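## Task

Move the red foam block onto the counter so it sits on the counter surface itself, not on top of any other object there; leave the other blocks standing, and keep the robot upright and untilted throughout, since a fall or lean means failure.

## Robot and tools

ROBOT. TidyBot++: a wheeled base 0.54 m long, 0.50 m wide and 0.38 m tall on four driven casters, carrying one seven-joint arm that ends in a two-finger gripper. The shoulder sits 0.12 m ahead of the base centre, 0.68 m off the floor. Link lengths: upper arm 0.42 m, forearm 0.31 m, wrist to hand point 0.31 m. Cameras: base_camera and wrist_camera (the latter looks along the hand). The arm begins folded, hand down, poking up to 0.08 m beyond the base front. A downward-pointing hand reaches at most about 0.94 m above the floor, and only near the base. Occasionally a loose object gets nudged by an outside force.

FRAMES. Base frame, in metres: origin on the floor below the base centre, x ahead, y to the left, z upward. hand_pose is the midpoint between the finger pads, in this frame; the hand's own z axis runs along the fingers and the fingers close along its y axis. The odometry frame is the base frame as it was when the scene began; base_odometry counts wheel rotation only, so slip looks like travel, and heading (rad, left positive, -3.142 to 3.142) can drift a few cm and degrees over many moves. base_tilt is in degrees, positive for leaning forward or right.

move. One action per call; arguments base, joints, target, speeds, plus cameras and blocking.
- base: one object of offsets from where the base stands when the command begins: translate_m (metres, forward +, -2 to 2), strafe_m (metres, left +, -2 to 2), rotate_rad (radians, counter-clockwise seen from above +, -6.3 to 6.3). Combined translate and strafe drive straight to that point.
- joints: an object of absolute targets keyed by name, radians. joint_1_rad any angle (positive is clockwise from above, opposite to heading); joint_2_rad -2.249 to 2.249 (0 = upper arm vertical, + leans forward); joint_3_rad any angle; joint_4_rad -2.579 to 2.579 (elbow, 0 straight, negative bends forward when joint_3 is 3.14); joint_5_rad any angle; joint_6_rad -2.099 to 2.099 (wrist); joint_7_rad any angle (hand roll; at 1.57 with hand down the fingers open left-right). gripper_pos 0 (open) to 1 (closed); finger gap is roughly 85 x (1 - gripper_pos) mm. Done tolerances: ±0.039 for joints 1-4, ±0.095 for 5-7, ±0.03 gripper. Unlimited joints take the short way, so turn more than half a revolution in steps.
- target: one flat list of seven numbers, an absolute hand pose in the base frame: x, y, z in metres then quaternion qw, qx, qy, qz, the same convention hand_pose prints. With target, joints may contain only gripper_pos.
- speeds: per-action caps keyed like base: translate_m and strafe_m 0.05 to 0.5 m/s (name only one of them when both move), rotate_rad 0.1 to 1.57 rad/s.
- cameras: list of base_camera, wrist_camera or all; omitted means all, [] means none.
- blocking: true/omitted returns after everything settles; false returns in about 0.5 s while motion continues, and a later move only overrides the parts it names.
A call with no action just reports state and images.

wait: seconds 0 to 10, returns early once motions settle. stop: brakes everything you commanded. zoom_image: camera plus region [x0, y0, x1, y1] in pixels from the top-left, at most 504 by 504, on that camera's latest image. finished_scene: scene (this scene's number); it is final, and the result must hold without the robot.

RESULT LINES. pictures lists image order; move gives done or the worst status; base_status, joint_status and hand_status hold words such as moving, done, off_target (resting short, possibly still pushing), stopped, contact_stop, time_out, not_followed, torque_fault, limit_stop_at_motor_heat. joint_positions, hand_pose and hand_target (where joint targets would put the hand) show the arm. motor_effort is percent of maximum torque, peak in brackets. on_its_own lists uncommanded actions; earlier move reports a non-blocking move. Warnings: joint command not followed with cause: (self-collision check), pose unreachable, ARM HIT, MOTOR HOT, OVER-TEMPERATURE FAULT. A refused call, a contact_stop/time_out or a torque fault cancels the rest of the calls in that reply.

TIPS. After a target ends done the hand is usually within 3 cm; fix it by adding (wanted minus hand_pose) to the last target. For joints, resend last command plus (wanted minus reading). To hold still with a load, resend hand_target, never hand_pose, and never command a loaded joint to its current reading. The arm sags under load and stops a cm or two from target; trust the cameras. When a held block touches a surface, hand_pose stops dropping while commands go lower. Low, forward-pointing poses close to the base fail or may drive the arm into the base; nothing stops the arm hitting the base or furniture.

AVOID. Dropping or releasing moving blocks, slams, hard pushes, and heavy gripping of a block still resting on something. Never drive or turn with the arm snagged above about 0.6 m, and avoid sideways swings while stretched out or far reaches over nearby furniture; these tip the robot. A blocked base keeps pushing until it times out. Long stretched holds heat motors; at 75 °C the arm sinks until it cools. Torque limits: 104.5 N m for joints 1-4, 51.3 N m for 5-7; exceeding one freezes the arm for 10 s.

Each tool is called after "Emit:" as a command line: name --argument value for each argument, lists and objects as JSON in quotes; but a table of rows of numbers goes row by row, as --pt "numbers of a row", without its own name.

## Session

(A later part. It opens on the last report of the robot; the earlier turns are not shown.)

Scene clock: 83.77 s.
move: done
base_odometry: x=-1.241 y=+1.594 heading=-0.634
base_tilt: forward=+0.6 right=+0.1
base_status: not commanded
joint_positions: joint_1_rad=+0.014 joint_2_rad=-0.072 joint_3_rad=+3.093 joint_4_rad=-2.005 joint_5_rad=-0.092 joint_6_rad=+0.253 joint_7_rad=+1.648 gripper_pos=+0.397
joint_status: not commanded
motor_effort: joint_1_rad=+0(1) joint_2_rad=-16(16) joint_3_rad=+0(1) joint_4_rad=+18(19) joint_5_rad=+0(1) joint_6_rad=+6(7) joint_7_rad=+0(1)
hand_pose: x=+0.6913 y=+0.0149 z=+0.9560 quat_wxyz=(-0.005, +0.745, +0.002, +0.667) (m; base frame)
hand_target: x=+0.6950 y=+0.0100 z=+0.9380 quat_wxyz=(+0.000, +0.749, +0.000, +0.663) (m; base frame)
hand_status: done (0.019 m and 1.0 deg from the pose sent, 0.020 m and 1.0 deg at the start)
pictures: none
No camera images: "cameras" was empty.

Contact confirmed. Release.

Emit:
move --target '[0.695, 0.01, 0.949, 0, 0.7489, 0, 0.6626]' --cameras '[]'

Emit:
move --joints '{"gripper_pos": 0.3}' --cameras '[]'

Emit:
move --joints '{"gripper_pos": 0.0}' --cameras '["wrist_camera"]'

Emit:
move --base '{"translate_m": -0.14}' --speeds '{"translate_m": 0.15}' --cameras '["wrist_camera"]'

Scene clock: 86.57 s.
move: done
base_odometry: x=-1.241 y=+1.594 heading=-0.634
base_tilt: forward=+0.7 right=+0.1
base_status: not commanded
joint_positions: joint_1_rad=+0.014 joint_2_rad=-0.072 joint_3_rad=+3.093 joint_4_rad=-2.002 joint_5_rad=-0.092 joint_6_rad=+0.249 joint_7_rad=+1.648 gripper_pos=+0.397
joint_status: not commanded
motor_effort: joint_1_rad=+0(1) joint_2_rad=-16(18) joint_3_rad=-1(1) joint_4_rad=+18(20) joint_5_rad=+0(0) joint_6_rad=+6(7) joint_7_rad=-1(1)
hand_pose: x=+0.6916 y=+0.0148 z=+0.9563 quat_wxyz=(-0.006, +0.745, +0.002, +0.667) (m; base frame)
hand_target: x=+0.6950 y=+0.0100 z=+0.9490 quat_wxyz=(+0.000, +0.749, +0.000, +0.663) (m; base frame)
hand_status: done (0.009 m and 0.9 deg from the pose sent, 0.009 m and 1.0 deg at the start)
pictures: none
No camera images: "cameras" was empty.

Scene clock: 87.23 s.
move: done
base_odometry: x=-1.241 y=+1.594 heading=-0.634
base_tilt: forward=+0.7 right=+0.1
base_status: not commanded
joint_positions: joint_1_rad=+0.014 joint_2_rad=-0.068 joint_3_rad=+3.093 joint_4_rad=-2.002 joint_5_rad=-0.092 joint_6_rad=+0.249 joint_7_rad=+1.648 gripper_pos=+0.300
joint_status: all done
motor_effort: joint_1_rad=+0(0) joint_2_rad=-18(18) joint_3_rad=+0(1) joint_4_rad=+20(21) joint_5_rad=+0(0) joint_6_rad=+8(8) joint_7_rad=-1(1)
hand_pose: x=+0.6928 y=+0.0148 z=+0.9537 quat_wxyz=(-0.006, +0.747, +0.002, +0.665) (m; base frame)
hand_target: x=+0.6950 y=+0.0100 z=+0.9490 quat_wxyz=(+0.000, +0.749, +0.000, +0.663) (m; base frame)
hand_status: not commanded
pictures: none
No camera images: "cameras" was empty.

Scene clock: 87.93 s.
move: done
base_odometry: x=-1.241 y=+1.594 heading=-0.634
base_tilt: forward=+0.7 right=+0.0
base_status: not commanded
joint_positions: joint_1_rad=+0.014 joint_2_rad=-0.068 joint_3_rad=+3.093 joint_4_rad=-2.002 joint_5_rad=-0.092 joint_6_rad=+0.249 joint_7_rad=+1.648 gripper_pos=+0.000
joint_status: all done
motor_effort: joint_1_rad=+0(0) joint_2_rad=-18(18) joint_3_rad=+0(1) joint_4_rad=+20(21) joint_5_rad=+0(0) joint_6_rad=+8(8) joint_7_rad=+0(1)
hand_pose: x=+0.6928 y=+0.0148 z=+0.9537 quat_wxyz=(-0.006, +0.747, +0.002, +0.665) (m; base frame)
hand_target: x=+0.6950 y=+0.0100 z=+0.9490 quat_wxyz=(+0.000, +0.749, +0.000, +0.663) (m; base frame)
hand_status: not commanded
pictures: wrist_camera
Images, in order (width x height): wrist_camera 644x476.

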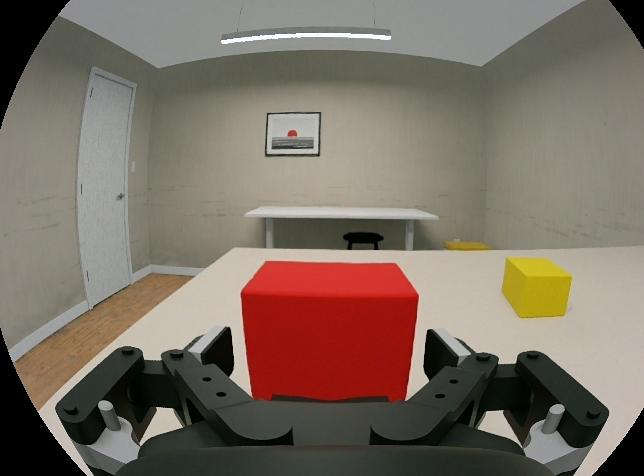

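Scene clock: 89.50 s.
move: done
base_odometry: x=-1.354 y=+1.677 heading=-0.633
base_tilt: forward=+0.7 right=+0.1
base_status: done
joint_positions: joint_1_rad=+0.014 joint_2_rad=-0.059 joint_3_rad=+3.093 joint_4_rad=-2.002 joint_5_rad=-0.092 joint_6_rad=+0.249 joint_7_rad=+1.648 gripper_pos=+0.000
joint_status: not commanded
motor_effort: joint_1_rad=+0(1) joint_2_rad=-18(21) joint_3_rad=+0(2) joint_4_rad=+19(21) joint_5_rad=+0(1) joint_6_rad=+8(8) joint_7_rad=+0(1)
hand_pose: x=+0.6952 y=+0.0148 z=+0.9486 quat_wxyz=(-0.006, +0.750, +0.002, +0.662) (m; base frame)
hand_target: x=+0.6950 y=+0.0100 z=+0.9490 quat_wxyz=(+0.000, +0.749, +0.000, +0.663) (m; base frame)
hand_status: not commanded
pictures: wrist_camera
Images, in order (width x height): wrist_camera 644x476.

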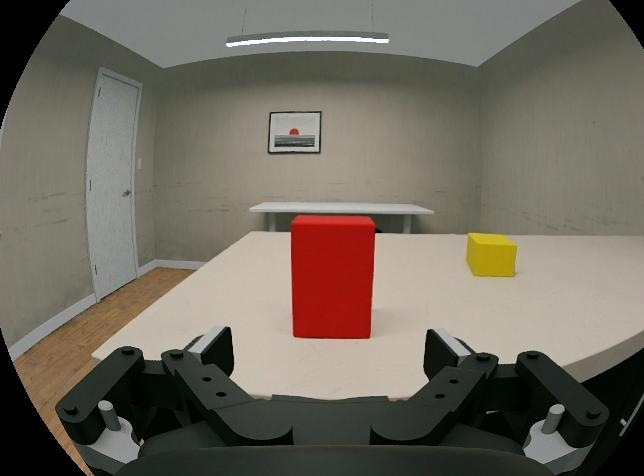

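Emit:
finished_scene --scene 2

The scene is finished: the task was done.


## Next scene

The same job, from a new start.

Emit:
move --joints '{"joint_6_rad": 0.2}'

Emit:
move --base '{"rotate_rad": 1.57}'

Scene clock: 1.77 s.
move: done
base_odometry: x=+0.000 y=+0.000 heading=+0.000
base_tilt: forward=+0.7 right=+0.1
base_status: not commanded
joint_positions: joint_1_rad=-0.027 joint_2_rad=-0.385 joint_3_rad=+3.147 joint_4_rad=-2.526 joint_5_rad=-0.006 joint_6_rad=+0.149 joint_7_rad=+1.597 gripper_pos=+0.000
joint_status: all done
motor_effort: joint_1_rad=+0(1) joint_2_rad=-5(5) joint_3_rad=+0(1) joint_4_rad=+18(19) joint_5_rad=-1(1) joint_6_rad=+7(7) joint_7_rad=+0(1)
hand_pose: x=+0.5097 y=+0.0095 z=+0.7748 quat_wxyz=(-0.001, +0.839, +0.017, +0.544) (m; base frame)
hand_target: x=+0.5158 y=+0.0095 z=+0.7895 quat_wxyz=(-0.001, +0.825, +0.016, +0.565) (m; base frame)
hand_status: not commanded
pictures: base_camera, wrist_camera
Images, in order (width x height): base_camera 644x364, wrist_camera 644x476.

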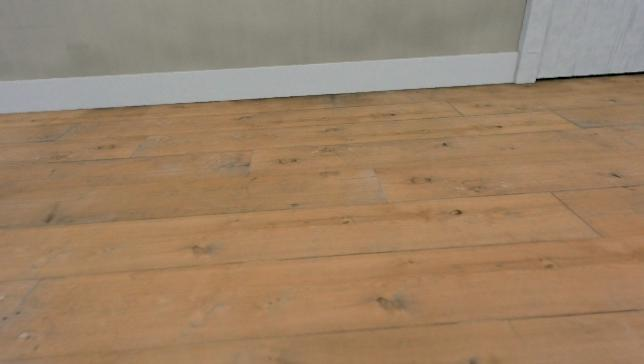

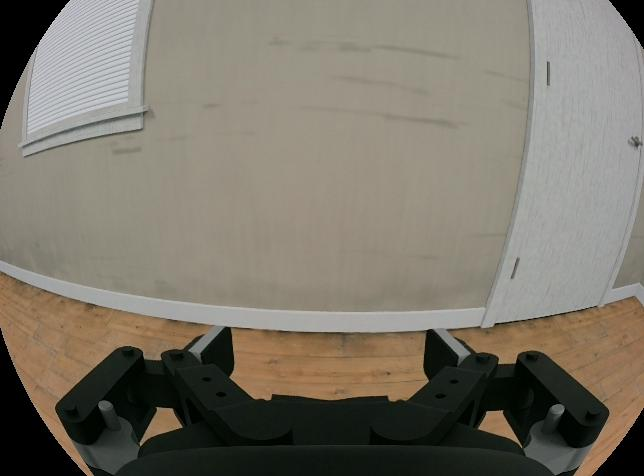

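Scene clock: 4.10 s.
move: done
base_odometry: x=+0.000 y=+0.000 heading=+1.570
base_tilt: forward=+0.7 right=+0.0
base_status: done
joint_positions: joint_1_rad=-0.027 joint_2_rad=-0.385 joint_3_rad=+3.147 joint_4_rad=-2.526 joint_5_rad=-0.006 joint_6_rad=+0.150 joint_7_rad=+1.597 gripper_pos=+0.000
joint_status: not commanded
motor_effort: joint_1_rad=+0(1) joint_2_rad=-5(6) joint_3_rad=+0(2) joint_4_rad=+18(19) joint_5_rad=+0(1) joint_6_rad=+7(7) joint_7_rad=-1(1)
hand_pose: x=+0.5098 y=+0.0095 z=+0.7751 quat_wxyz=(-0.001, +0.839, +0.017, +0.544) (m; base frame)
hand_target: x=+0.5158 y=+0.0095 z=+0.7895 quat_wxyz=(-0.001, +0.825, +0.016, +0.565) (m; base frame)
hand_status: not commanded
pictures: base_camera, wrist_camera
Images, in order (width x height): base_camera 644x364, wrist_camera 644x476.

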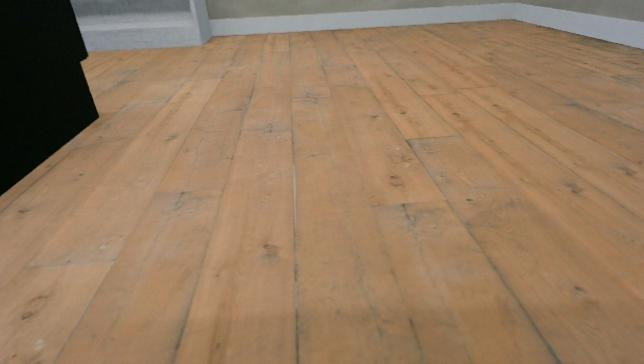

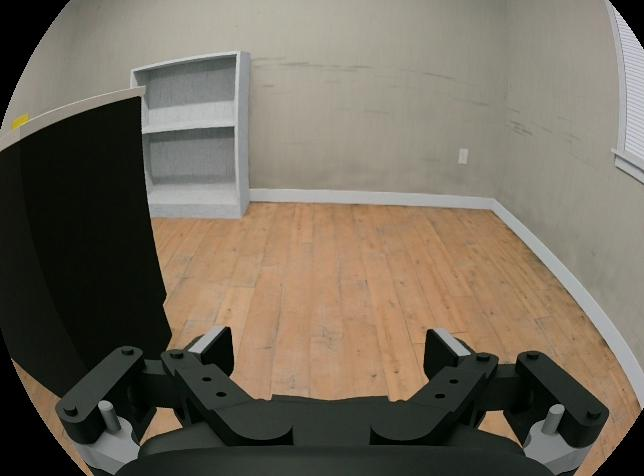

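Emit:
move --base '{"translate_m": 1.92, "strafe_m": 0.16}' --cameras '[]'

Emit:
move --base '{"rotate_rad": 1.654}'

Scene clock: 12.67 s.
move: done
base_odometry: x=-0.158 y=+1.920 heading=+1.570
base_tilt: forward=+0.7 right=+0.0
base_status: done
joint_positions: joint_1_rad=-0.027 joint_2_rad=-0.384 joint_3_rad=+3.147 joint_4_rad=-2.526 joint_5_rad=-0.006 joint_6_rad=+0.152 joint_7_rad=+1.597 gripper_pos=+0.000
joint_status: not commanded
motor_effort: joint_1_rad=+0(1) joint_2_rad=-5(6) joint_3_rad=+0(1) joint_4_rad=+17(20) joint_5_rad=+0(1) joint_6_rad=+7(7) joint_7_rad=+0(1)
hand_pose: x=+0.5101 y=+0.0095 z=+0.7754 quat_wxyz=(-0.001, +0.839, +0.017, +0.545) (m; base frame)
hand_target: x=+0.5158 y=+0.0095 z=+0.7895 quat_wxyz=(-0.001, +0.825, +0.016, +0.565) (m; base frame)
hand_status: not commanded
pictures: none
No camera images: "cameras" was empty.

Scene clock: 15.03 s.
move: done
base_odometry: x=-0.158 y=+1.920 heading=-3.059
base_tilt: forward=+0.7 right=+0.1
base_status: done
joint_positions: joint_1_rad=-0.027 joint_2_rad=-0.384 joint_3_rad=+3.147 joint_4_rad=-2.526 joint_5_rad=-0.006 joint_6_rad=+0.152 joint_7_rad=+1.597 gripper_pos=+0.000
joint_status: not commanded
motor_effort: joint_1_rad=+0(1) joint_2_rad=-5(6) joint_3_rad=+0(2) joint_4_rad=+18(19) joint_5_rad=+0(1) joint_6_rad=+7(7) joint_7_rad=-1(1)
hand_pose: x=+0.5101 y=+0.0095 z=+0.7754 quat_wxyz=(-0.001, +0.839, +0.017, +0.545) (m; base frame)
hand_target: x=+0.5158 y=+0.0095 z=+0.7895 quat_wxyz=(-0.001, +0.825, +0.016, +0.565) (m; base frame)
hand_status: not commanded
pictures: base_camera, wrist_camera
Images, in order (width x height): base_camera 644x364, wrist_camera 644x476.

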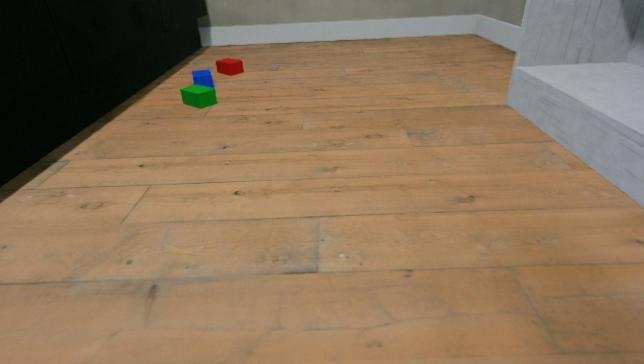

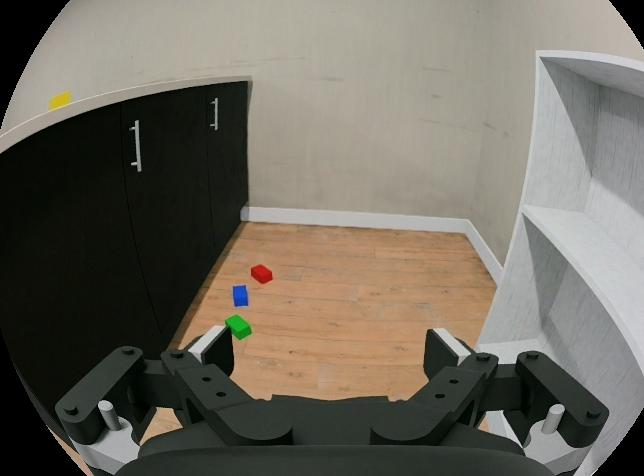

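Emit:
zoom_image --camera "base_camera" --region '[160, 40, 280, 120]'

Emit:
move --base '{"translate_m": 1.0, "strafe_m": -0.12}'

Scaled by 4.200.

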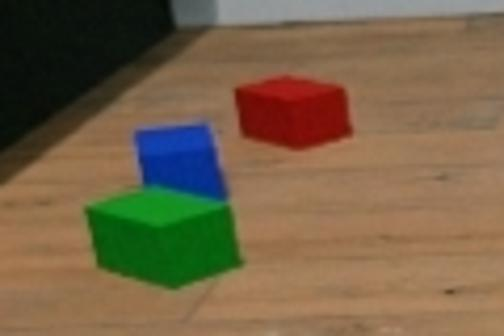

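Scene clock: 21.33 s.
move: done
base_odometry: x=-1.164 y=+1.958 heading=-3.058
base_tilt: forward=+0.7 right=+0.1
base_status: done
joint_positions: joint_1_rad=-0.027 joint_2_rad=-0.384 joint_3_rad=+3.147 joint_4_rad=-2.526 joint_5_rad=-0.006 joint_6_rad=+0.153 joint_7_rad=+1.597 gripper_pos=+0.000
joint_status: not commanded
motor_effort: joint_1_rad=+0(0) joint_2_rad=-4(6) joint_3_rad=+0(1) joint_4_rad=+17(19) joint_5_rad=+0(1) joint_6_rad=+7(7) joint_7_rad=+0(1)
hand_pose: x=+0.5102 y=+0.0095 z=+0.7755 quat_wxyz=(-0.001, +0.838, +0.017, +0.545) (m; base frame)
hand_target: x=+0.5158 y=+0.0095 z=+0.7895 quat_wxyz=(-0.001, +0.825, +0.016, +0.565) (m; base frame)
hand_status: not commanded
pictures: base_camera, wrist_camera
Images, in order (width x height): base_camera 644x364, wrist_camera 644x476.

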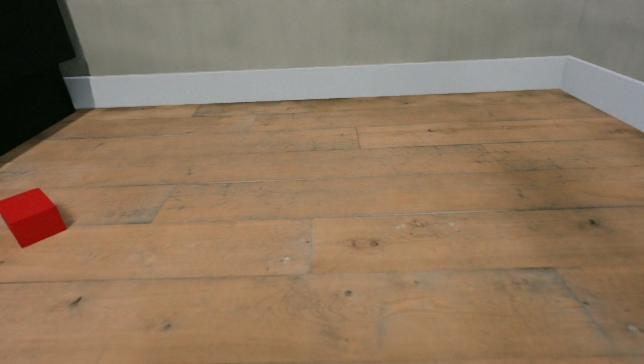

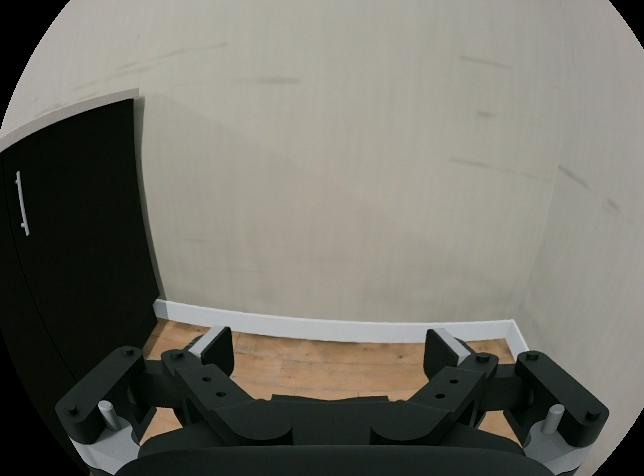

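Emit:
zoom_image --camera "base_camera" --region '[0, 160, 120, 260]'

Scaled by 4.200.

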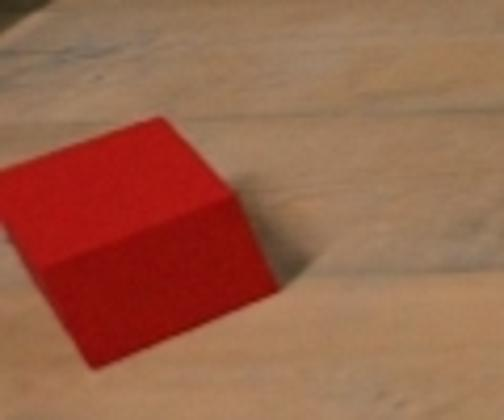

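Emit:
move --base '{"translate_m": 0.31}' --target '[0.43, 0.2, 0.45, 0, 0.956, 0.293, 0]' --cameras '[]'

Emit:
move --target '[0.41, 0.42, 0.33, -0.014, 0.927, 0.3746, 0.015]' --cameras '["wrist_camera"]'

Scene clock: 27.23 s.
move: done
base_odometry: x=-1.473 y=+1.932 heading=-3.059
base_tilt: forward=+0.7 right=+0.1
base_status: done
joint_positions: joint_1_rad=-0.483 joint_2_rad=+0.560 joint_3_rad=+3.062 joint_4_rad=-2.117 joint_5_rad=+0.069 joint_6_rad=-0.441 joint_7_rad=+1.530 gripper_pos=+0.000
joint_status: not commanded
motor_effort: joint_1_rad=+0(1) joint_2_rad=-26(28) joint_3_rad=-2(3) joint_4_rad=+7(19) joint_5_rad=-1(1) joint_6_rad=+0(7) joint_7_rad=+0(1)
hand_pose: x=+0.4347 y=+0.1962 z=+0.4471 quat_wxyz=(-0.009, +0.959, +0.282, +0.011) (m; base frame)
hand_target: x=+0.4300 y=+0.2000 z=+0.4500 quat_wxyz=(+0.000, +0.956, +0.293, +0.000) (m; base frame)
hand_status: done (0.007 m and 2.1 deg from the pose sent, 0.386 m and 72.5 deg at the start)
pictures: none
No camera images: "cameras" was empty.

Scene clock: 29.10 s.
move: done
base_odometry: x=-1.473 y=+1.932 heading=-3.059
base_tilt: forward=+0.7 right=+0.0
base_status: not commanded
joint_positions: joint_1_rad=-0.927 joint_2_rad=+0.984 joint_3_rad=+3.086 joint_4_rad=-1.691 joint_5_rad=+0.069 joint_6_rad=-0.443 joint_7_rad=+1.377 gripper_pos=+0.000
joint_status: not commanded
motor_effort: joint_1_rad=+0(2) joint_2_rad=-38(39) joint_3_rad=-2(3) joint_4_rad=+8(8) joint_5_rad=-1(1) joint_6_rad=+0(1) joint_7_rad=+0(1)
hand_pose: x=+0.3993 y=+0.4138 z=+0.3241 quat_wxyz=(-0.014, +0.916, +0.401, +0.007) (m; base frame)
hand_target: x=+0.4100 y=+0.4200 z=+0.3300 quat_wxyz=(-0.014, +0.927, +0.375, +0.015) (m; base frame)
hand_status: done (0.014 m and 3.4 deg from the pose sent, 0.254 m and 11.3 deg at the start)
pictures: wrist_camera
Images, in order (width x height): wrist_camera 644x476.

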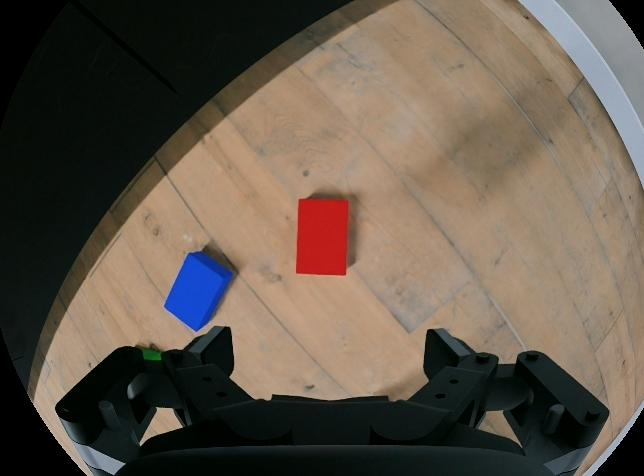

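Emit:
move --target '[0.446, 0.48, 0.09, -0.014, 0.930, 0.3665, 0.025]' --cameras '["wrist_camera"]'

Scene clock: 33.07 s.
move: done
base_odometry: x=-1.473 y=+1.932 heading=-3.059
base_tilt: forward=+0.8 right=+0.1
base_status: not commanded
joint_positions: joint_1_rad=-0.958 joint_2_rad=+1.583 joint_3_rad=+3.125 joint_4_rad=-1.122 joint_5_rad=+0.045 joint_6_rad=-0.443 joint_7_rad=+1.376 gripper_pos=+0.000
joint_status: not commanded
motor_effort: joint_1_rad=+0(0) joint_2_rad=-43(46) joint_3_rad=-2(3) joint_4_rad=+6(8) joint_5_rad=-1(1) joint_6_rad=+0(1) joint_7_rad=+0(1)
hand_pose: x=+0.4321 y=+0.4543 z=+0.0809 quat_wxyz=(+0.003, +0.920, +0.391, -0.002) (m; base frame)
hand_target: x=+0.4460 y=+0.4800 z=+0.0900 quat_wxyz=(-0.014, +0.930, +0.366, +0.025) (m; base frame)
hand_status: done (0.031 m and 4.7 deg from the pose sent, 0.248 m and 4.8 deg at the start)
pictures: wrist_camera
Images, in order (width x height): wrist_camera 644x476.

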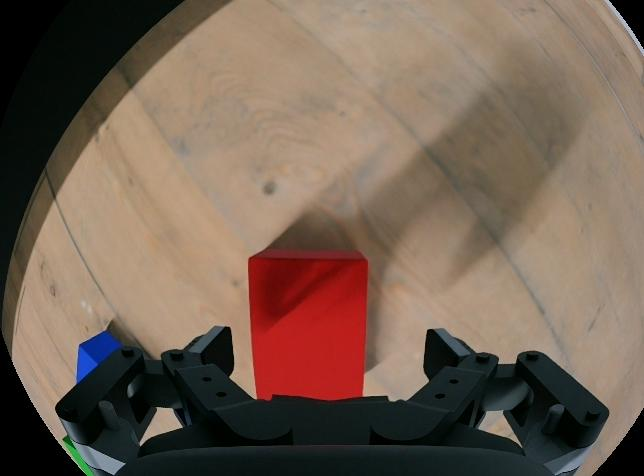

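Emit:
move --target '[0.438, 0.488, 0.06, -0.014, 0.930, 0.3665, 0.025]' --cameras '["wrist_camera"]'

Scene clock: 35.00 s.
move: done
base_odometry: x=-1.473 y=+1.932 heading=-3.059
base_tilt: forward=+0.7 right=+0.1
base_status: not commanded
joint_positions: joint_1_rad=-0.983 joint_2_rad=+1.653 joint_3_rad=+3.130 joint_4_rad=-1.029 joint_5_rad=+0.038 joint_6_rad=-0.443 joint_7_rad=+1.366 gripper_pos=+0.000
joint_status: not commanded
motor_effort: joint_1_rad=+0(1) joint_2_rad=-44(45) joint_3_rad=-2(2) joint_4_rad=+7(8) joint_5_rad=+0(1) joint_6_rad=+0(1) joint_7_rad=+0(1)
hand_pose: x=+0.4295 y=+0.4707 z=+0.0543 quat_wxyz=(-0.002, +0.919, +0.395, +0.008) (m; base frame)
hand_target: x=+0.4380 y=+0.4880 z=+0.0600 quat_wxyz=(-0.014, +0.930, +0.367, +0.025) (m; base frame)
hand_status: done (0.020 m and 4.2 deg from the pose sent, 0.040 m and 4.7 deg at the start)
pictures: wrist_camera
Images, in order (width x height): wrist_camera 644x476.

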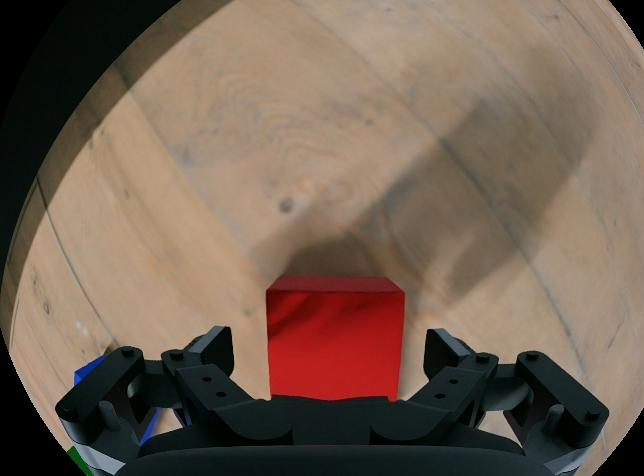

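Emit:
move --target '[0.434, 0.481, 0.038, -0.014, 0.930, 0.3665, 0.025]' --cameras '["wrist_camera"]'

Scene clock: 42.33 s.
move: done
base_odometry: x=-1.473 y=+1.932 heading=-3.059
base_tilt: forward=+0.8 right=+0.1
base_status: not commanded
joint_positions: joint_1_rad=-0.983 joint_2_rad=+1.700 joint_3_rad=+3.131 joint_4_rad=-1.005 joint_5_rad=+0.035 joint_6_rad=-0.437 joint_7_rad=+1.366 gripper_pos=+0.000
joint_status: not commanded
motor_effort: joint_1_rad=+0(0) joint_2_rad=-43(45) joint_3_rad=-1(2) joint_4_rad=+7(8) joint_5_rad=+0(0) joint_6_rad=+0(1) joint_7_rad=+0(1)
hand_pose: x=+0.4214 y=+0.4592 z=+0.0314 quat_wxyz=(+0.002, +0.919, +0.393, +0.001) (m; base frame)
hand_target: x=+0.4340 y=+0.4810 z=+0.0380 quat_wxyz=(-0.014, +0.930, +0.366, +0.025) (m; base frame)
hand_status: done (0.026 m and 4.7 deg from the pose sent, 0.020 m and 4.2 deg at the start)
pictures: wrist_camera
Images, in order (width x height): wrist_camera 644x476.

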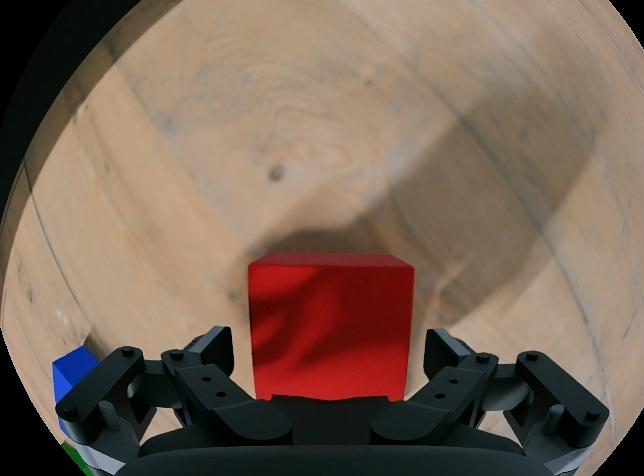

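Emit:
move --joints '{"gripper_pos": 0.48}' --cameras '["wrist_camera"]'

Emit:
move --target '[0.43, 0.45, 0.15, -0.014, 0.930, 0.3665, 0.025]' --cameras '["wrist_camera"]'

Scene clock: 43.83 s.
move: off_target
base_odometry: x=-1.473 y=+1.932 heading=-3.059
base_tilt: forward=+0.7 right=+0.1
base_status: not commanded
joint_positions: joint_1_rad=-0.983 joint_2_rad=+1.699 joint_3_rad=+3.131 joint_4_rad=-1.003 joint_5_rad=+0.035 joint_6_rad=-0.436 joint_7_rad=+1.366 gripper_pos=+0.404
joint_status: gripper_pos off_target (ended at +0.404, target +0.480)
motor_effort: joint_1_rad=+0(1) joint_2_rad=-42(43) joint_3_rad=-2(2) joint_4_rad=+9(12) joint_5_rad=+0(1) joint_6_rad=+2(6) joint_7_rad=-1(1)
hand_pose: x=+0.4230 y=+0.4616 z=+0.0327 quat_wxyz=(+0.000, +0.920, +0.393, +0.003) (m; base frame)
hand_target: x=+0.4340 y=+0.4810 z=+0.0380 quat_wxyz=(-0.014, +0.930, +0.366, +0.025) (m; base frame)
hand_status: not commanded
pictures: wrist_camera
Images, in order (width x height): wrist_camera 644x476.

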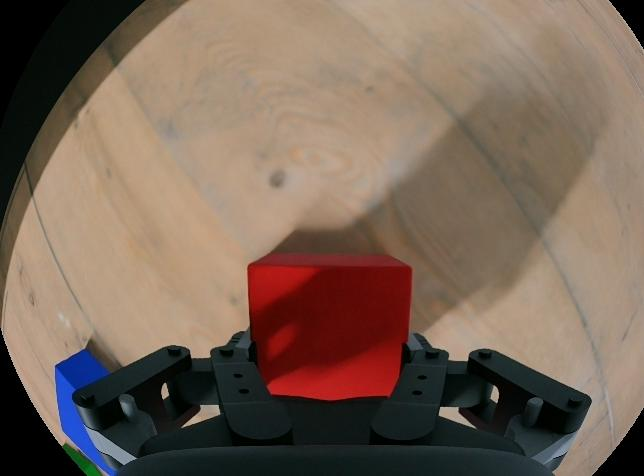

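Scene clock: 45.40 s.
move: done
base_odometry: x=-1.473 y=+1.932 heading=-3.059
base_tilt: forward=+0.7 right=+0.1
base_status: not commanded
joint_positions: joint_1_rad=-0.983 joint_2_rad=+1.417 joint_3_rad=+3.131 joint_4_rad=-1.346 joint_5_rad=+0.029 joint_6_rad=-0.364 joint_7_rad=+1.366 gripper_pos=+0.404
joint_status: not commanded
motor_effort: joint_1_rad=+0(0) joint_2_rad=-42(45) joint_3_rad=-2(2) joint_4_rad=+6(10) joint_5_rad=+0(1) joint_6_rad=+0(2) joint_7_rad=-1(1)
hand_pose: x=+0.4128 y=+0.4490 z=+0.1433 quat_wxyz=(-0.004, +0.920, +0.393, +0.006) (m; base frame)
hand_target: x=+0.4300 y=+0.4500 z=+0.1500 quat_wxyz=(-0.014, +0.930, +0.366, +0.025) (m; base frame)
hand_status: done (0.018 m and 4.0 deg from the pose sent, 0.118 m and 4.5 deg at the start)
pictures: wrist_camera
Images, in order (width x height): wrist_camera 644x476.

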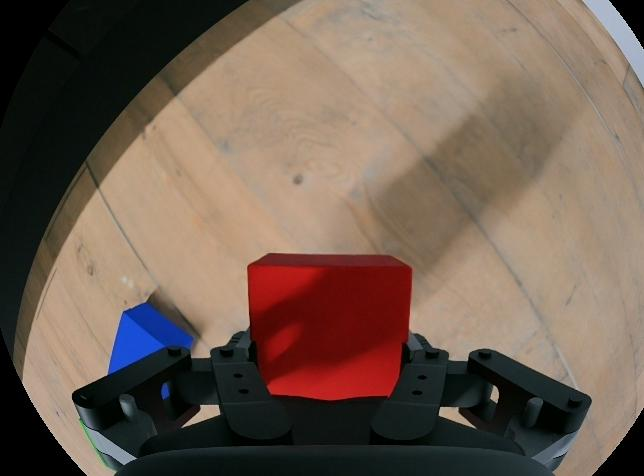

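Emit:
move --target '[0.43, 0.1, 0.5, 0, 0.97, 0.2, 0.15]' --cameras '["wrist_camera"]'

Emit:
move --target '[0.45, 0, 1.03, 0, 0.866, 0, 0.5]' --cameras '["wrist_camera"]'

Emit:
move --base '{"rotate_rad": 1.54}'

Scene clock: 49.07 s.
move: done
base_odometry: x=-1.473 y=+1.932 heading=-3.059
base_tilt: forward=+0.8 right=+0.1
base_status: not commanded
joint_positions: joint_1_rad=-0.449 joint_2_rad=+0.287 joint_3_rad=+3.226 joint_4_rad=-2.454 joint_5_rad=+0.080 joint_6_rad=-0.152 joint_7_rad=+1.481 gripper_pos=+0.404
joint_status: not commanded
motor_effort: joint_1_rad=+0(2) joint_2_rad=-18(44) joint_3_rad=-1(2) joint_4_rad=+7(9) joint_5_rad=+0(1) joint_6_rad=+1(2) joint_7_rad=+0(1)
hand_pose: x=+0.4193 y=+0.1087 z=+0.4943 quat_wxyz=(-0.006, +0.976, +0.177, +0.126) (m; base frame)
hand_target: x=+0.4300 y=+0.1000 z=+0.5000 quat_wxyz=(+0.000, +0.968, +0.200, +0.150) (m; base frame)
hand_status: done (0.015 m and 3.9 deg from the pose sent, 0.499 m and 28.2 deg at the start)
pictures: wrist_camera
Images, in order (width x height): wrist_camera 644x476.

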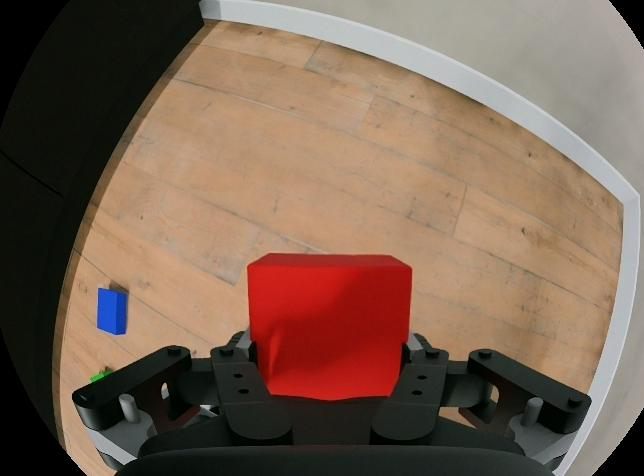

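Scene clock: 51.53 s.
move: done
base_odometry: x=-1.473 y=+1.932 heading=-3.059
base_tilt: forward=+0.7 right=+0.1
base_status: not commanded
joint_positions: joint_1_rad=-0.020 joint_2_rad=-0.542 joint_3_rad=+3.166 joint_4_rad=-1.660 joint_5_rad=+0.041 joint_6_rad=-0.955 joint_7_rad=+1.533 gripper_pos=+0.404
joint_status: not commanded
motor_effort: joint_1_rad=+0(1) joint_2_rad=-1(20) joint_3_rad=+0(2) joint_4_rad=+18(20) joint_5_rad=+0(0) joint_6_rad=+7(7) joint_7_rad=+0(1)
hand_pose: x=+0.4575 y=-0.0140 z=+1.0302 quat_wxyz=(+0.006, +0.860, -0.018, +0.509) (m; base frame)
hand_target: x=+0.4500 y=+0.0000 z=+1.0300 quat_wxyz=(+0.000, +0.866, +0.000, +0.500) (m; base frame)
hand_status: done (0.016 m and 2.5 deg from the pose sent, 0.547 m and 49.5 deg at the start)
pictures: wrist_camera
Images, in order (width x height): wrist_camera 644x476.

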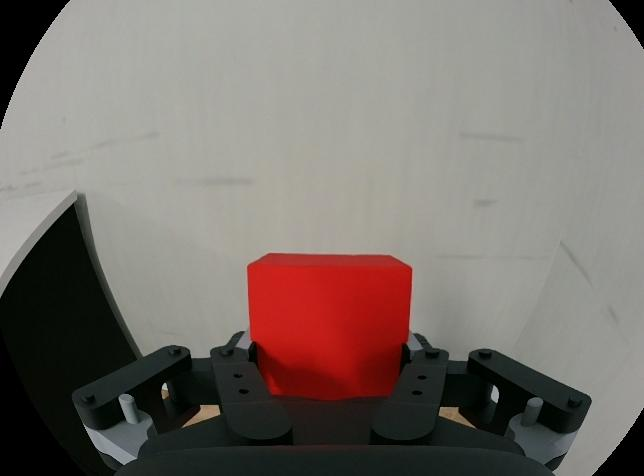

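Scene clock: 53.80 s.
move: done
base_odometry: x=-1.473 y=+1.932 heading=-1.519
base_tilt: forward=+0.6 right=+0.1
base_status: done
joint_positions: joint_1_rad=-0.017 joint_2_rad=-0.542 joint_3_rad=+3.158 joint_4_rad=-1.660 joint_5_rad=+0.035 joint_6_rad=-0.957 joint_7_rad=+1.534 gripper_pos=+0.404
joint_status: not commanded
motor_effort: joint_1_rad=+0(1) joint_2_rad=-1(2) joint_3_rad=+1(2) joint_4_rad=+19(20) joint_5_rad=+0(1) joint_6_rad=+6(7) joint_7_rad=+0(1)
hand_pose: x=+0.4572 y=-0.0096 z=+1.0297 quat_wxyz=(+0.004, +0.861, -0.016, +0.509) (m; base frame)
hand_target: x=+0.4500 y=+0.0000 z=+1.0300 quat_wxyz=(+0.000, +0.866, +0.000, +0.500) (m; base frame)
hand_status: not commanded
pictures: base_camera, wrist_camera
Images, in order (width x height): base_camera 644x364, wrist_camera 644x476.

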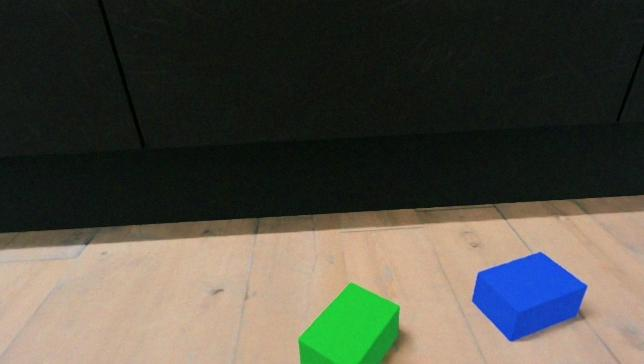

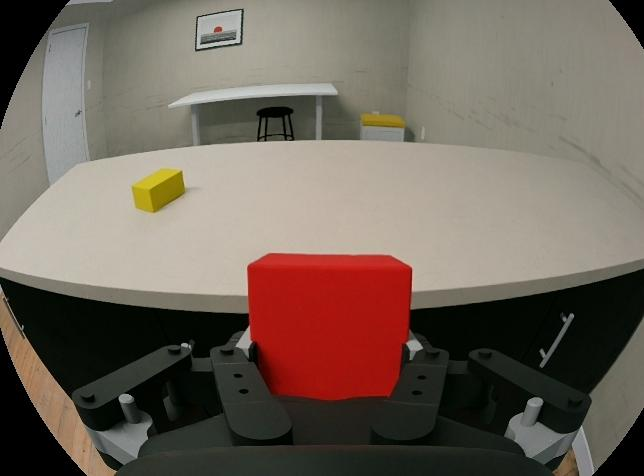

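Emit:
move --base '{"translate_m": 0.05, "rotate_rad": 0.09}' --target '[0.69, 0.01, 1.03, 0, 0.7489, 0, 0.6626]'

Scene clock: 57.17 s.
move: done
base_odometry: x=-1.471 y=+1.882 heading=-1.428
base_tilt: forward=+0.7 right=+0.0
base_status: done
joint_positions: joint_1_rad=+0.151 joint_2_rad=-0.113 joint_3_rad=+2.989 joint_4_rad=-1.771 joint_5_rad=+0.035 joint_6_rad=-0.078 joint_7_rad=+1.534 gripper_pos=+0.404
joint_status: not commanded
motor_effort: joint_1_rad=+0(1) joint_2_rad=-17(19) joint_3_rad=+0(2) joint_4_rad=+21(22) joint_5_rad=+0(1) joint_6_rad=+8(8) joint_7_rad=+0(1)
hand_pose: x=+0.6904 y=+0.0065 z=+1.0204 quat_wxyz=(+0.007, +0.763, +0.004, +0.646) (m; base frame)
hand_target: x=+0.6900 y=+0.0100 z=+1.0300 quat_wxyz=(+0.000, +0.749, +0.000, +0.663) (m; base frame)
hand_status: done (0.010 m and 2.7 deg from the pose sent, 0.234 m and 21.9 deg at the start)
pictures: base_camera, wrist_camera
Images, in order (width x height): base_camera 644x364, wrist_camera 644x476.

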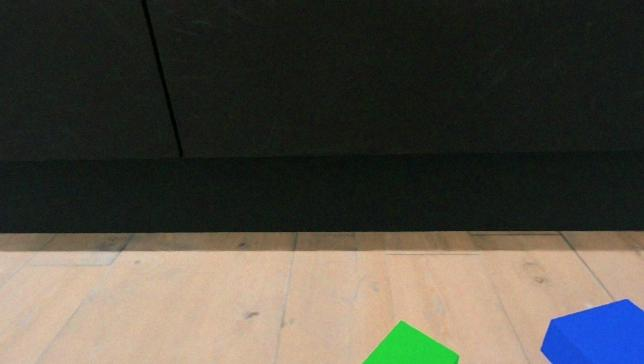

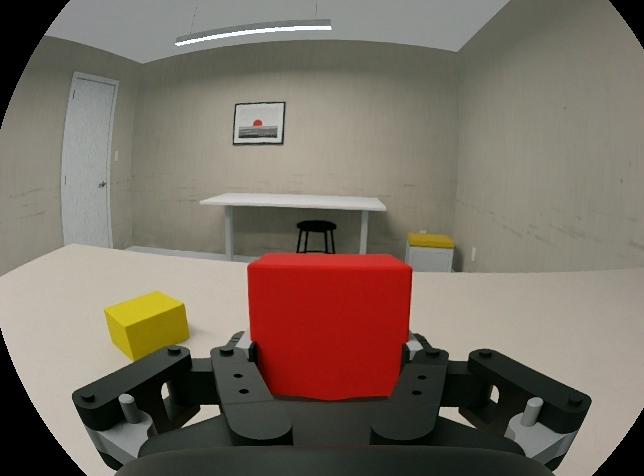

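Emit:
move --target '[0.69, -0.02, 0.985, 0, 0.7489, 0, 0.6626]' --cameras '[]'

Emit:
move --target '[0.69, -0.02, 0.965, 0, 0.7489, 0, 0.6626]' --cameras '["wrist_camera"]'

Emit:
move --target '[0.69, -0.02, 0.95, 0, 0.7489, 0, 0.6626]' --cameras '["wrist_camera"]'

Scene clock: 60.50 s.
move: done
base_odometry: x=-1.471 y=+1.882 heading=-1.428
base_tilt: forward=+0.7 right=+0.1
base_status: not commanded
joint_positions: joint_1_rad=-0.276 joint_2_rad=-0.113 joint_3_rad=+3.452 joint_4_rad=-1.909 joint_5_rad=+0.197 joint_6_rad=+0.073 joint_7_rad=+1.416 gripper_pos=+0.404
joint_status: not commanded
motor_effort: joint_1_rad=+0(0) joint_2_rad=-16(17) joint_3_rad=-1(2) joint_4_rad=+21(22) joint_5_rad=+0(1) joint_6_rad=+8(8) joint_7_rad=+0(1)
hand_pose: x=+0.6903 y=-0.0229 z=+0.9795 quat_wxyz=(+0.006, +0.761, -0.003, +0.649) (m; base frame)
hand_target: x=+0.6900 y=-0.0200 z=+0.9850 quat_wxyz=(+0.000, +0.749, +0.000, +0.663) (m; base frame)
hand_status: done (0.006 m and 2.2 deg from the pose sent, 0.044 m and 2.7 deg at the start)
pictures: none
No camera images: "cameras" was empty.

Scene clock: 61.50 s.
move: done
base_odometry: x=-1.471 y=+1.882 heading=-1.428
base_tilt: forward=+0.7 right=+0.0
base_status: not commanded
joint_positions: joint_1_rad=-0.181 joint_2_rad=-0.100 joint_3_rad=+3.385 joint_4_rad=-1.962 joint_5_rad=+0.233 joint_6_rad=+0.145 joint_7_rad=+1.371 gripper_pos=+0.404
joint_status: not commanded
motor_effort: joint_1_rad=+0(1) joint_2_rad=-17(17) joint_3_rad=-1(2) joint_4_rad=+19(21) joint_5_rad=+0(1) joint_6_rad=+8(8) joint_7_rad=-1(1)
hand_pose: x=+0.6886 y=-0.0294 z=+0.9630 quat_wxyz=(+0.008, +0.758, -0.009, +0.652) (m; base frame)
hand_target: x=+0.6900 y=-0.0200 z=+0.9650 quat_wxyz=(+0.000, +0.749, +0.000, +0.663) (m; base frame)
hand_status: done (0.010 m and 2.1 deg from the pose sent, 0.015 m and 2.2 deg at the start)
pictures: wrist_camera
Images, in order (width x height): wrist_camera 644x476.

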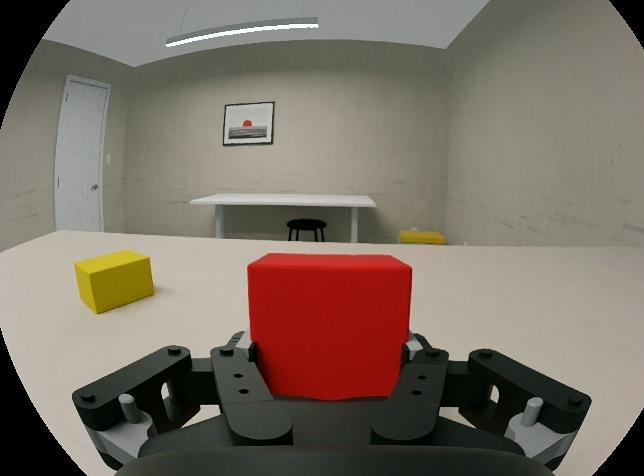

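Scene clock: 62.33 s.
move: done
base_odometry: x=-1.471 y=+1.882 heading=-1.428
base_tilt: forward=+0.7 right=+0.1
base_status: not commanded
joint_positions: joint_1_rad=-0.107 joint_2_rad=-0.088 joint_3_rad=+3.321 joint_4_rad=-1.997 joint_5_rad=+0.233 joint_6_rad=+0.204 joint_7_rad=+1.371 gripper_pos=+0.404
joint_status: not commanded
motor_effort: joint_1_rad=+0(0) joint_2_rad=-17(18) joint_3_rad=-1(1) joint_4_rad=+20(21) joint_5_rad=-1(1) joint_6_rad=+8(8) joint_7_rad=+0(1)
hand_pose: x=+0.6885 y=-0.0288 z=+0.9529 quat_wxyz=(+0.009, +0.755, -0.006, +0.656) (m; base frame)
hand_target: x=+0.6900 y=-0.0200 z=+0.9500 quat_wxyz=(+0.000, +0.749, +0.000, +0.663) (m; base frame)
hand_status: done (0.009 m and 1.6 deg from the pose sent, 0.016 m and 2.1 deg at the start)
pictures: wrist_camera
Images, in order (width x height): wrist_camera 644x476.

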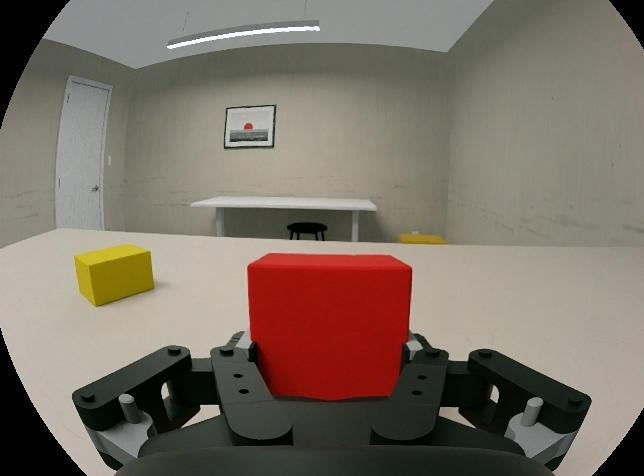

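Emit:
move --target '[0.69, -0.02, 0.942, 0, 0.7489, 0, 0.6626]' --cameras '["wrist_camera"]'

Scene clock: 63.60 s.
move: done
base_odometry: x=-1.471 y=+1.882 heading=-1.428
base_tilt: forward=+0.8 right=+0.0
base_status: not commanded
joint_positions: joint_1_rad=-0.075 joint_2_rad=-0.085 joint_3_rad=+3.294 joint_4_rad=-2.013 joint_5_rad=+0.233 joint_6_rad=+0.239 joint_7_rad=+1.371 gripper_pos=+0.404
joint_status: not commanded
motor_effort: joint_1_rad=+0(0) joint_2_rad=-16(17) joint_3_rad=-1(1) joint_4_rad=+19(20) joint_5_rad=+0(1) joint_6_rad=+7(7) joint_7_rad=-1(1)
hand_pose: x=+0.6879 y=-0.0288 z=+0.9522 quat_wxyz=(+0.009, +0.750, -0.005, +0.662) (m; base frame)
hand_target: x=+0.6900 y=-0.0200 z=+0.9420 quat_wxyz=(+0.000, +0.749, +0.000, +0.663) (m; base frame)
hand_status: done (0.014 m and 1.2 deg from the pose sent, 0.014 m and 1.6 deg at the start)
pictures: wrist_camera
Images, in order (width x height): wrist_camera 644x476.

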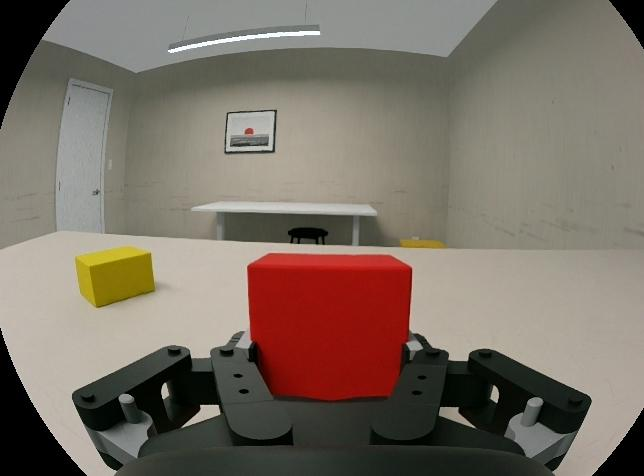

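Emit:
move --target '[0.69, -0.02, 0.946, 0, 0.7489, 0, 0.6626]' --cameras '[]'

Emit:
move --joints '{"gripper_pos": 0.3}' --cameras '["wrist_camera"]'

Emit:
move --joints '{"gripper_pos": 0.0}' --cameras '["wrist_camera"]'

Scene clock: 65.30 s.
move: done
base_odometry: x=-1.471 y=+1.882 heading=-1.428
base_tilt: forward=+0.6 right=+0.0
base_status: not commanded
joint_positions: joint_1_rad=-0.077 joint_2_rad=-0.084 joint_3_rad=+3.294 joint_4_rad=-2.013 joint_5_rad=+0.233 joint_6_rad=+0.239 joint_7_rad=+1.371 gripper_pos=+0.404
joint_status: not commanded
motor_effort: joint_1_rad=+0(1) joint_2_rad=-16(16) joint_3_rad=-1(2) joint_4_rad=+19(20) joint_5_rad=-1(1) joint_6_rad=+7(7) joint_7_rad=+0(1)
hand_pose: x=+0.6880 y=-0.0279 z=+0.9522 quat_wxyz=(+0.008, +0.750, -0.005, +0.662) (m; base frame)
hand_target: x=+0.6900 y=-0.0200 z=+0.9460 quat_wxyz=(+0.000, +0.749, +0.000, +0.663) (m; base frame)
hand_status: done (0.010 m and 1.1 deg from the pose sent, 0.011 m and 1.2 deg at the start)
pictures: none
No camera images: "cameras" was empty.

Scene clock: 65.90 s.
move: done
base_odometry: x=-1.471 y=+1.882 heading=-1.428
base_tilt: forward=+0.6 right=+0.1
base_status: not commanded
joint_positions: joint_1_rad=-0.077 joint_2_rad=-0.082 joint_3_rad=+3.294 joint_4_rad=-2.013 joint_5_rad=+0.233 joint_6_rad=+0.239 joint_7_rad=+1.371 gripper_pos=+0.300
joint_status: all done
motor_effort: joint_1_rad=+0(0) joint_2_rad=-17(18) joint_3_rad=+0(1) joint_4_rad=+20(21) joint_5_rad=-1(1) joint_6_rad=+7(8) joint_7_rad=-1(1)
hand_pose: x=+0.6887 y=-0.0279 z=+0.9506 quat_wxyz=(+0.008, +0.751, -0.005, +0.661) (m; base frame)
hand_target: x=+0.6900 y=-0.0200 z=+0.9460 quat_wxyz=(+0.000, +0.749, +0.000, +0.663) (m; base frame)
hand_status: not commanded
pictures: wrist_camera
Images, in order (width x height): wrist_camera 644x476.

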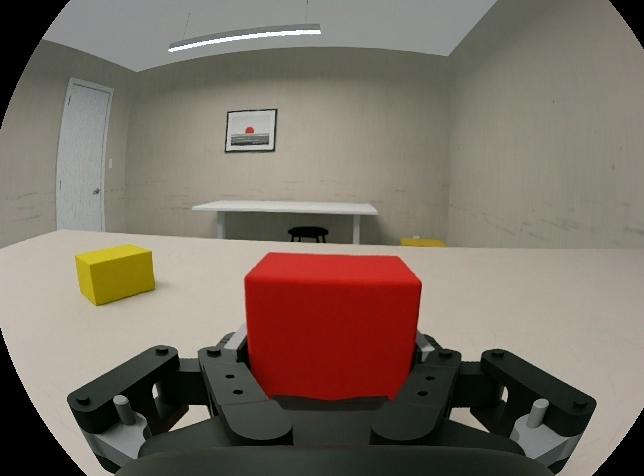

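Scene clock: 66.60 s.
move: done
base_odometry: x=-1.471 y=+1.882 heading=-1.428
base_tilt: forward=+0.7 right=+0.0
base_status: not commanded
joint_positions: joint_1_rad=-0.077 joint_2_rad=-0.082 joint_3_rad=+3.294 joint_4_rad=-2.013 joint_5_rad=+0.233 joint_6_rad=+0.239 joint_7_rad=+1.371 gripper_pos=+0.000
joint_status: all done
motor_effort: joint_1_rad=+0(0) joint_2_rad=-17(18) joint_3_rad=+0(1) joint_4_rad=+20(21) joint_5_rad=-1(1) joint_6_rad=+7(7) joint_7_rad=+0(1)
hand_pose: x=+0.6887 y=-0.0279 z=+0.9506 quat_wxyz=(+0.008, +0.751, -0.005, +0.661) (m; base frame)
hand_target: x=+0.6900 y=-0.0200 z=+0.9460 quat_wxyz=(+0.000, +0.749, +0.000, +0.663) (m; base frame)
hand_status: not commanded
pictures: wrist_camera
Images, in order (width x height): wrist_camera 644x476.

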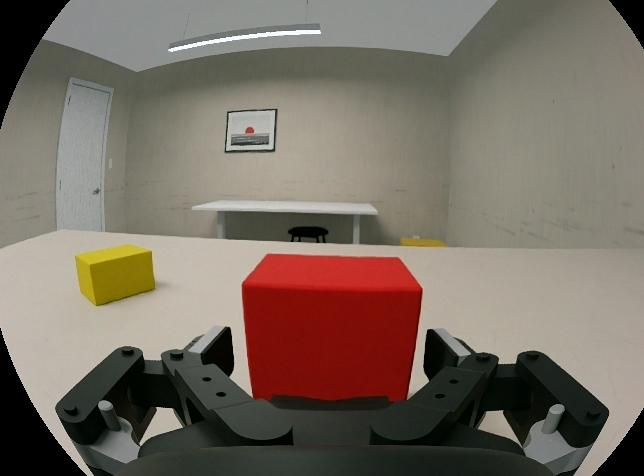

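Emit:
move --base '{"translate_m": -0.12}' --speeds '{"translate_m": 0.15}' --cameras '["wrist_camera"]'

Scene clock: 68.60 s.
move: done
base_odometry: x=-1.488 y=+2.001 heading=-1.428
base_tilt: forward=+0.8 right=+0.1
base_status: done
joint_positions: joint_1_rad=-0.077 joint_2_rad=-0.073 joint_3_rad=+3.294 joint_4_rad=-2.013 joint_5_rad=+0.233 joint_6_rad=+0.239 joint_7_rad=+1.371 gripper_pos=+0.000
joint_status: not commanded
motor_effort: joint_1_rad=+0(1) joint_2_rad=-18(20) joint_3_rad=-1(2) joint_4_rad=+20(21) joint_5_rad=-1(1) joint_6_rad=+7(8) joint_7_rad=-1(1)
hand_pose: x=+0.6911 y=-0.0277 z=+0.9454 quat_wxyz=(+0.009, +0.754, -0.004, +0.657) (m; base frame)
hand_target: x=+0.6900 y=-0.0200 z=+0.9460 quat_wxyz=(+0.000, +0.749, +0.000, +0.663) (m; base frame)
hand_status: not commanded
pictures: wrist_camera
Images, in order (width x height): wrist_camera 644x476.

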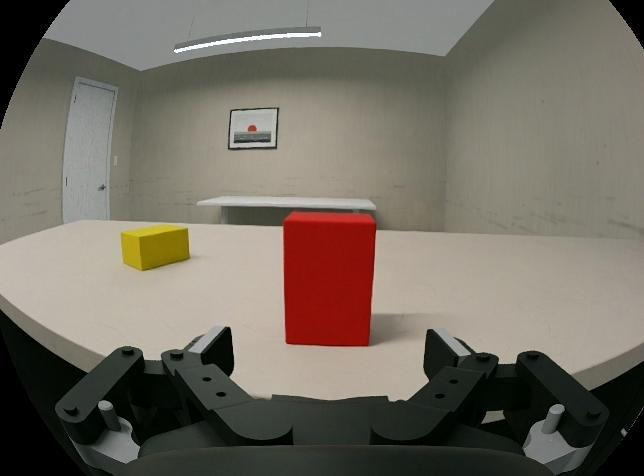

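Emit:
finished_scene --scene 3

The scene is finished: the task was done.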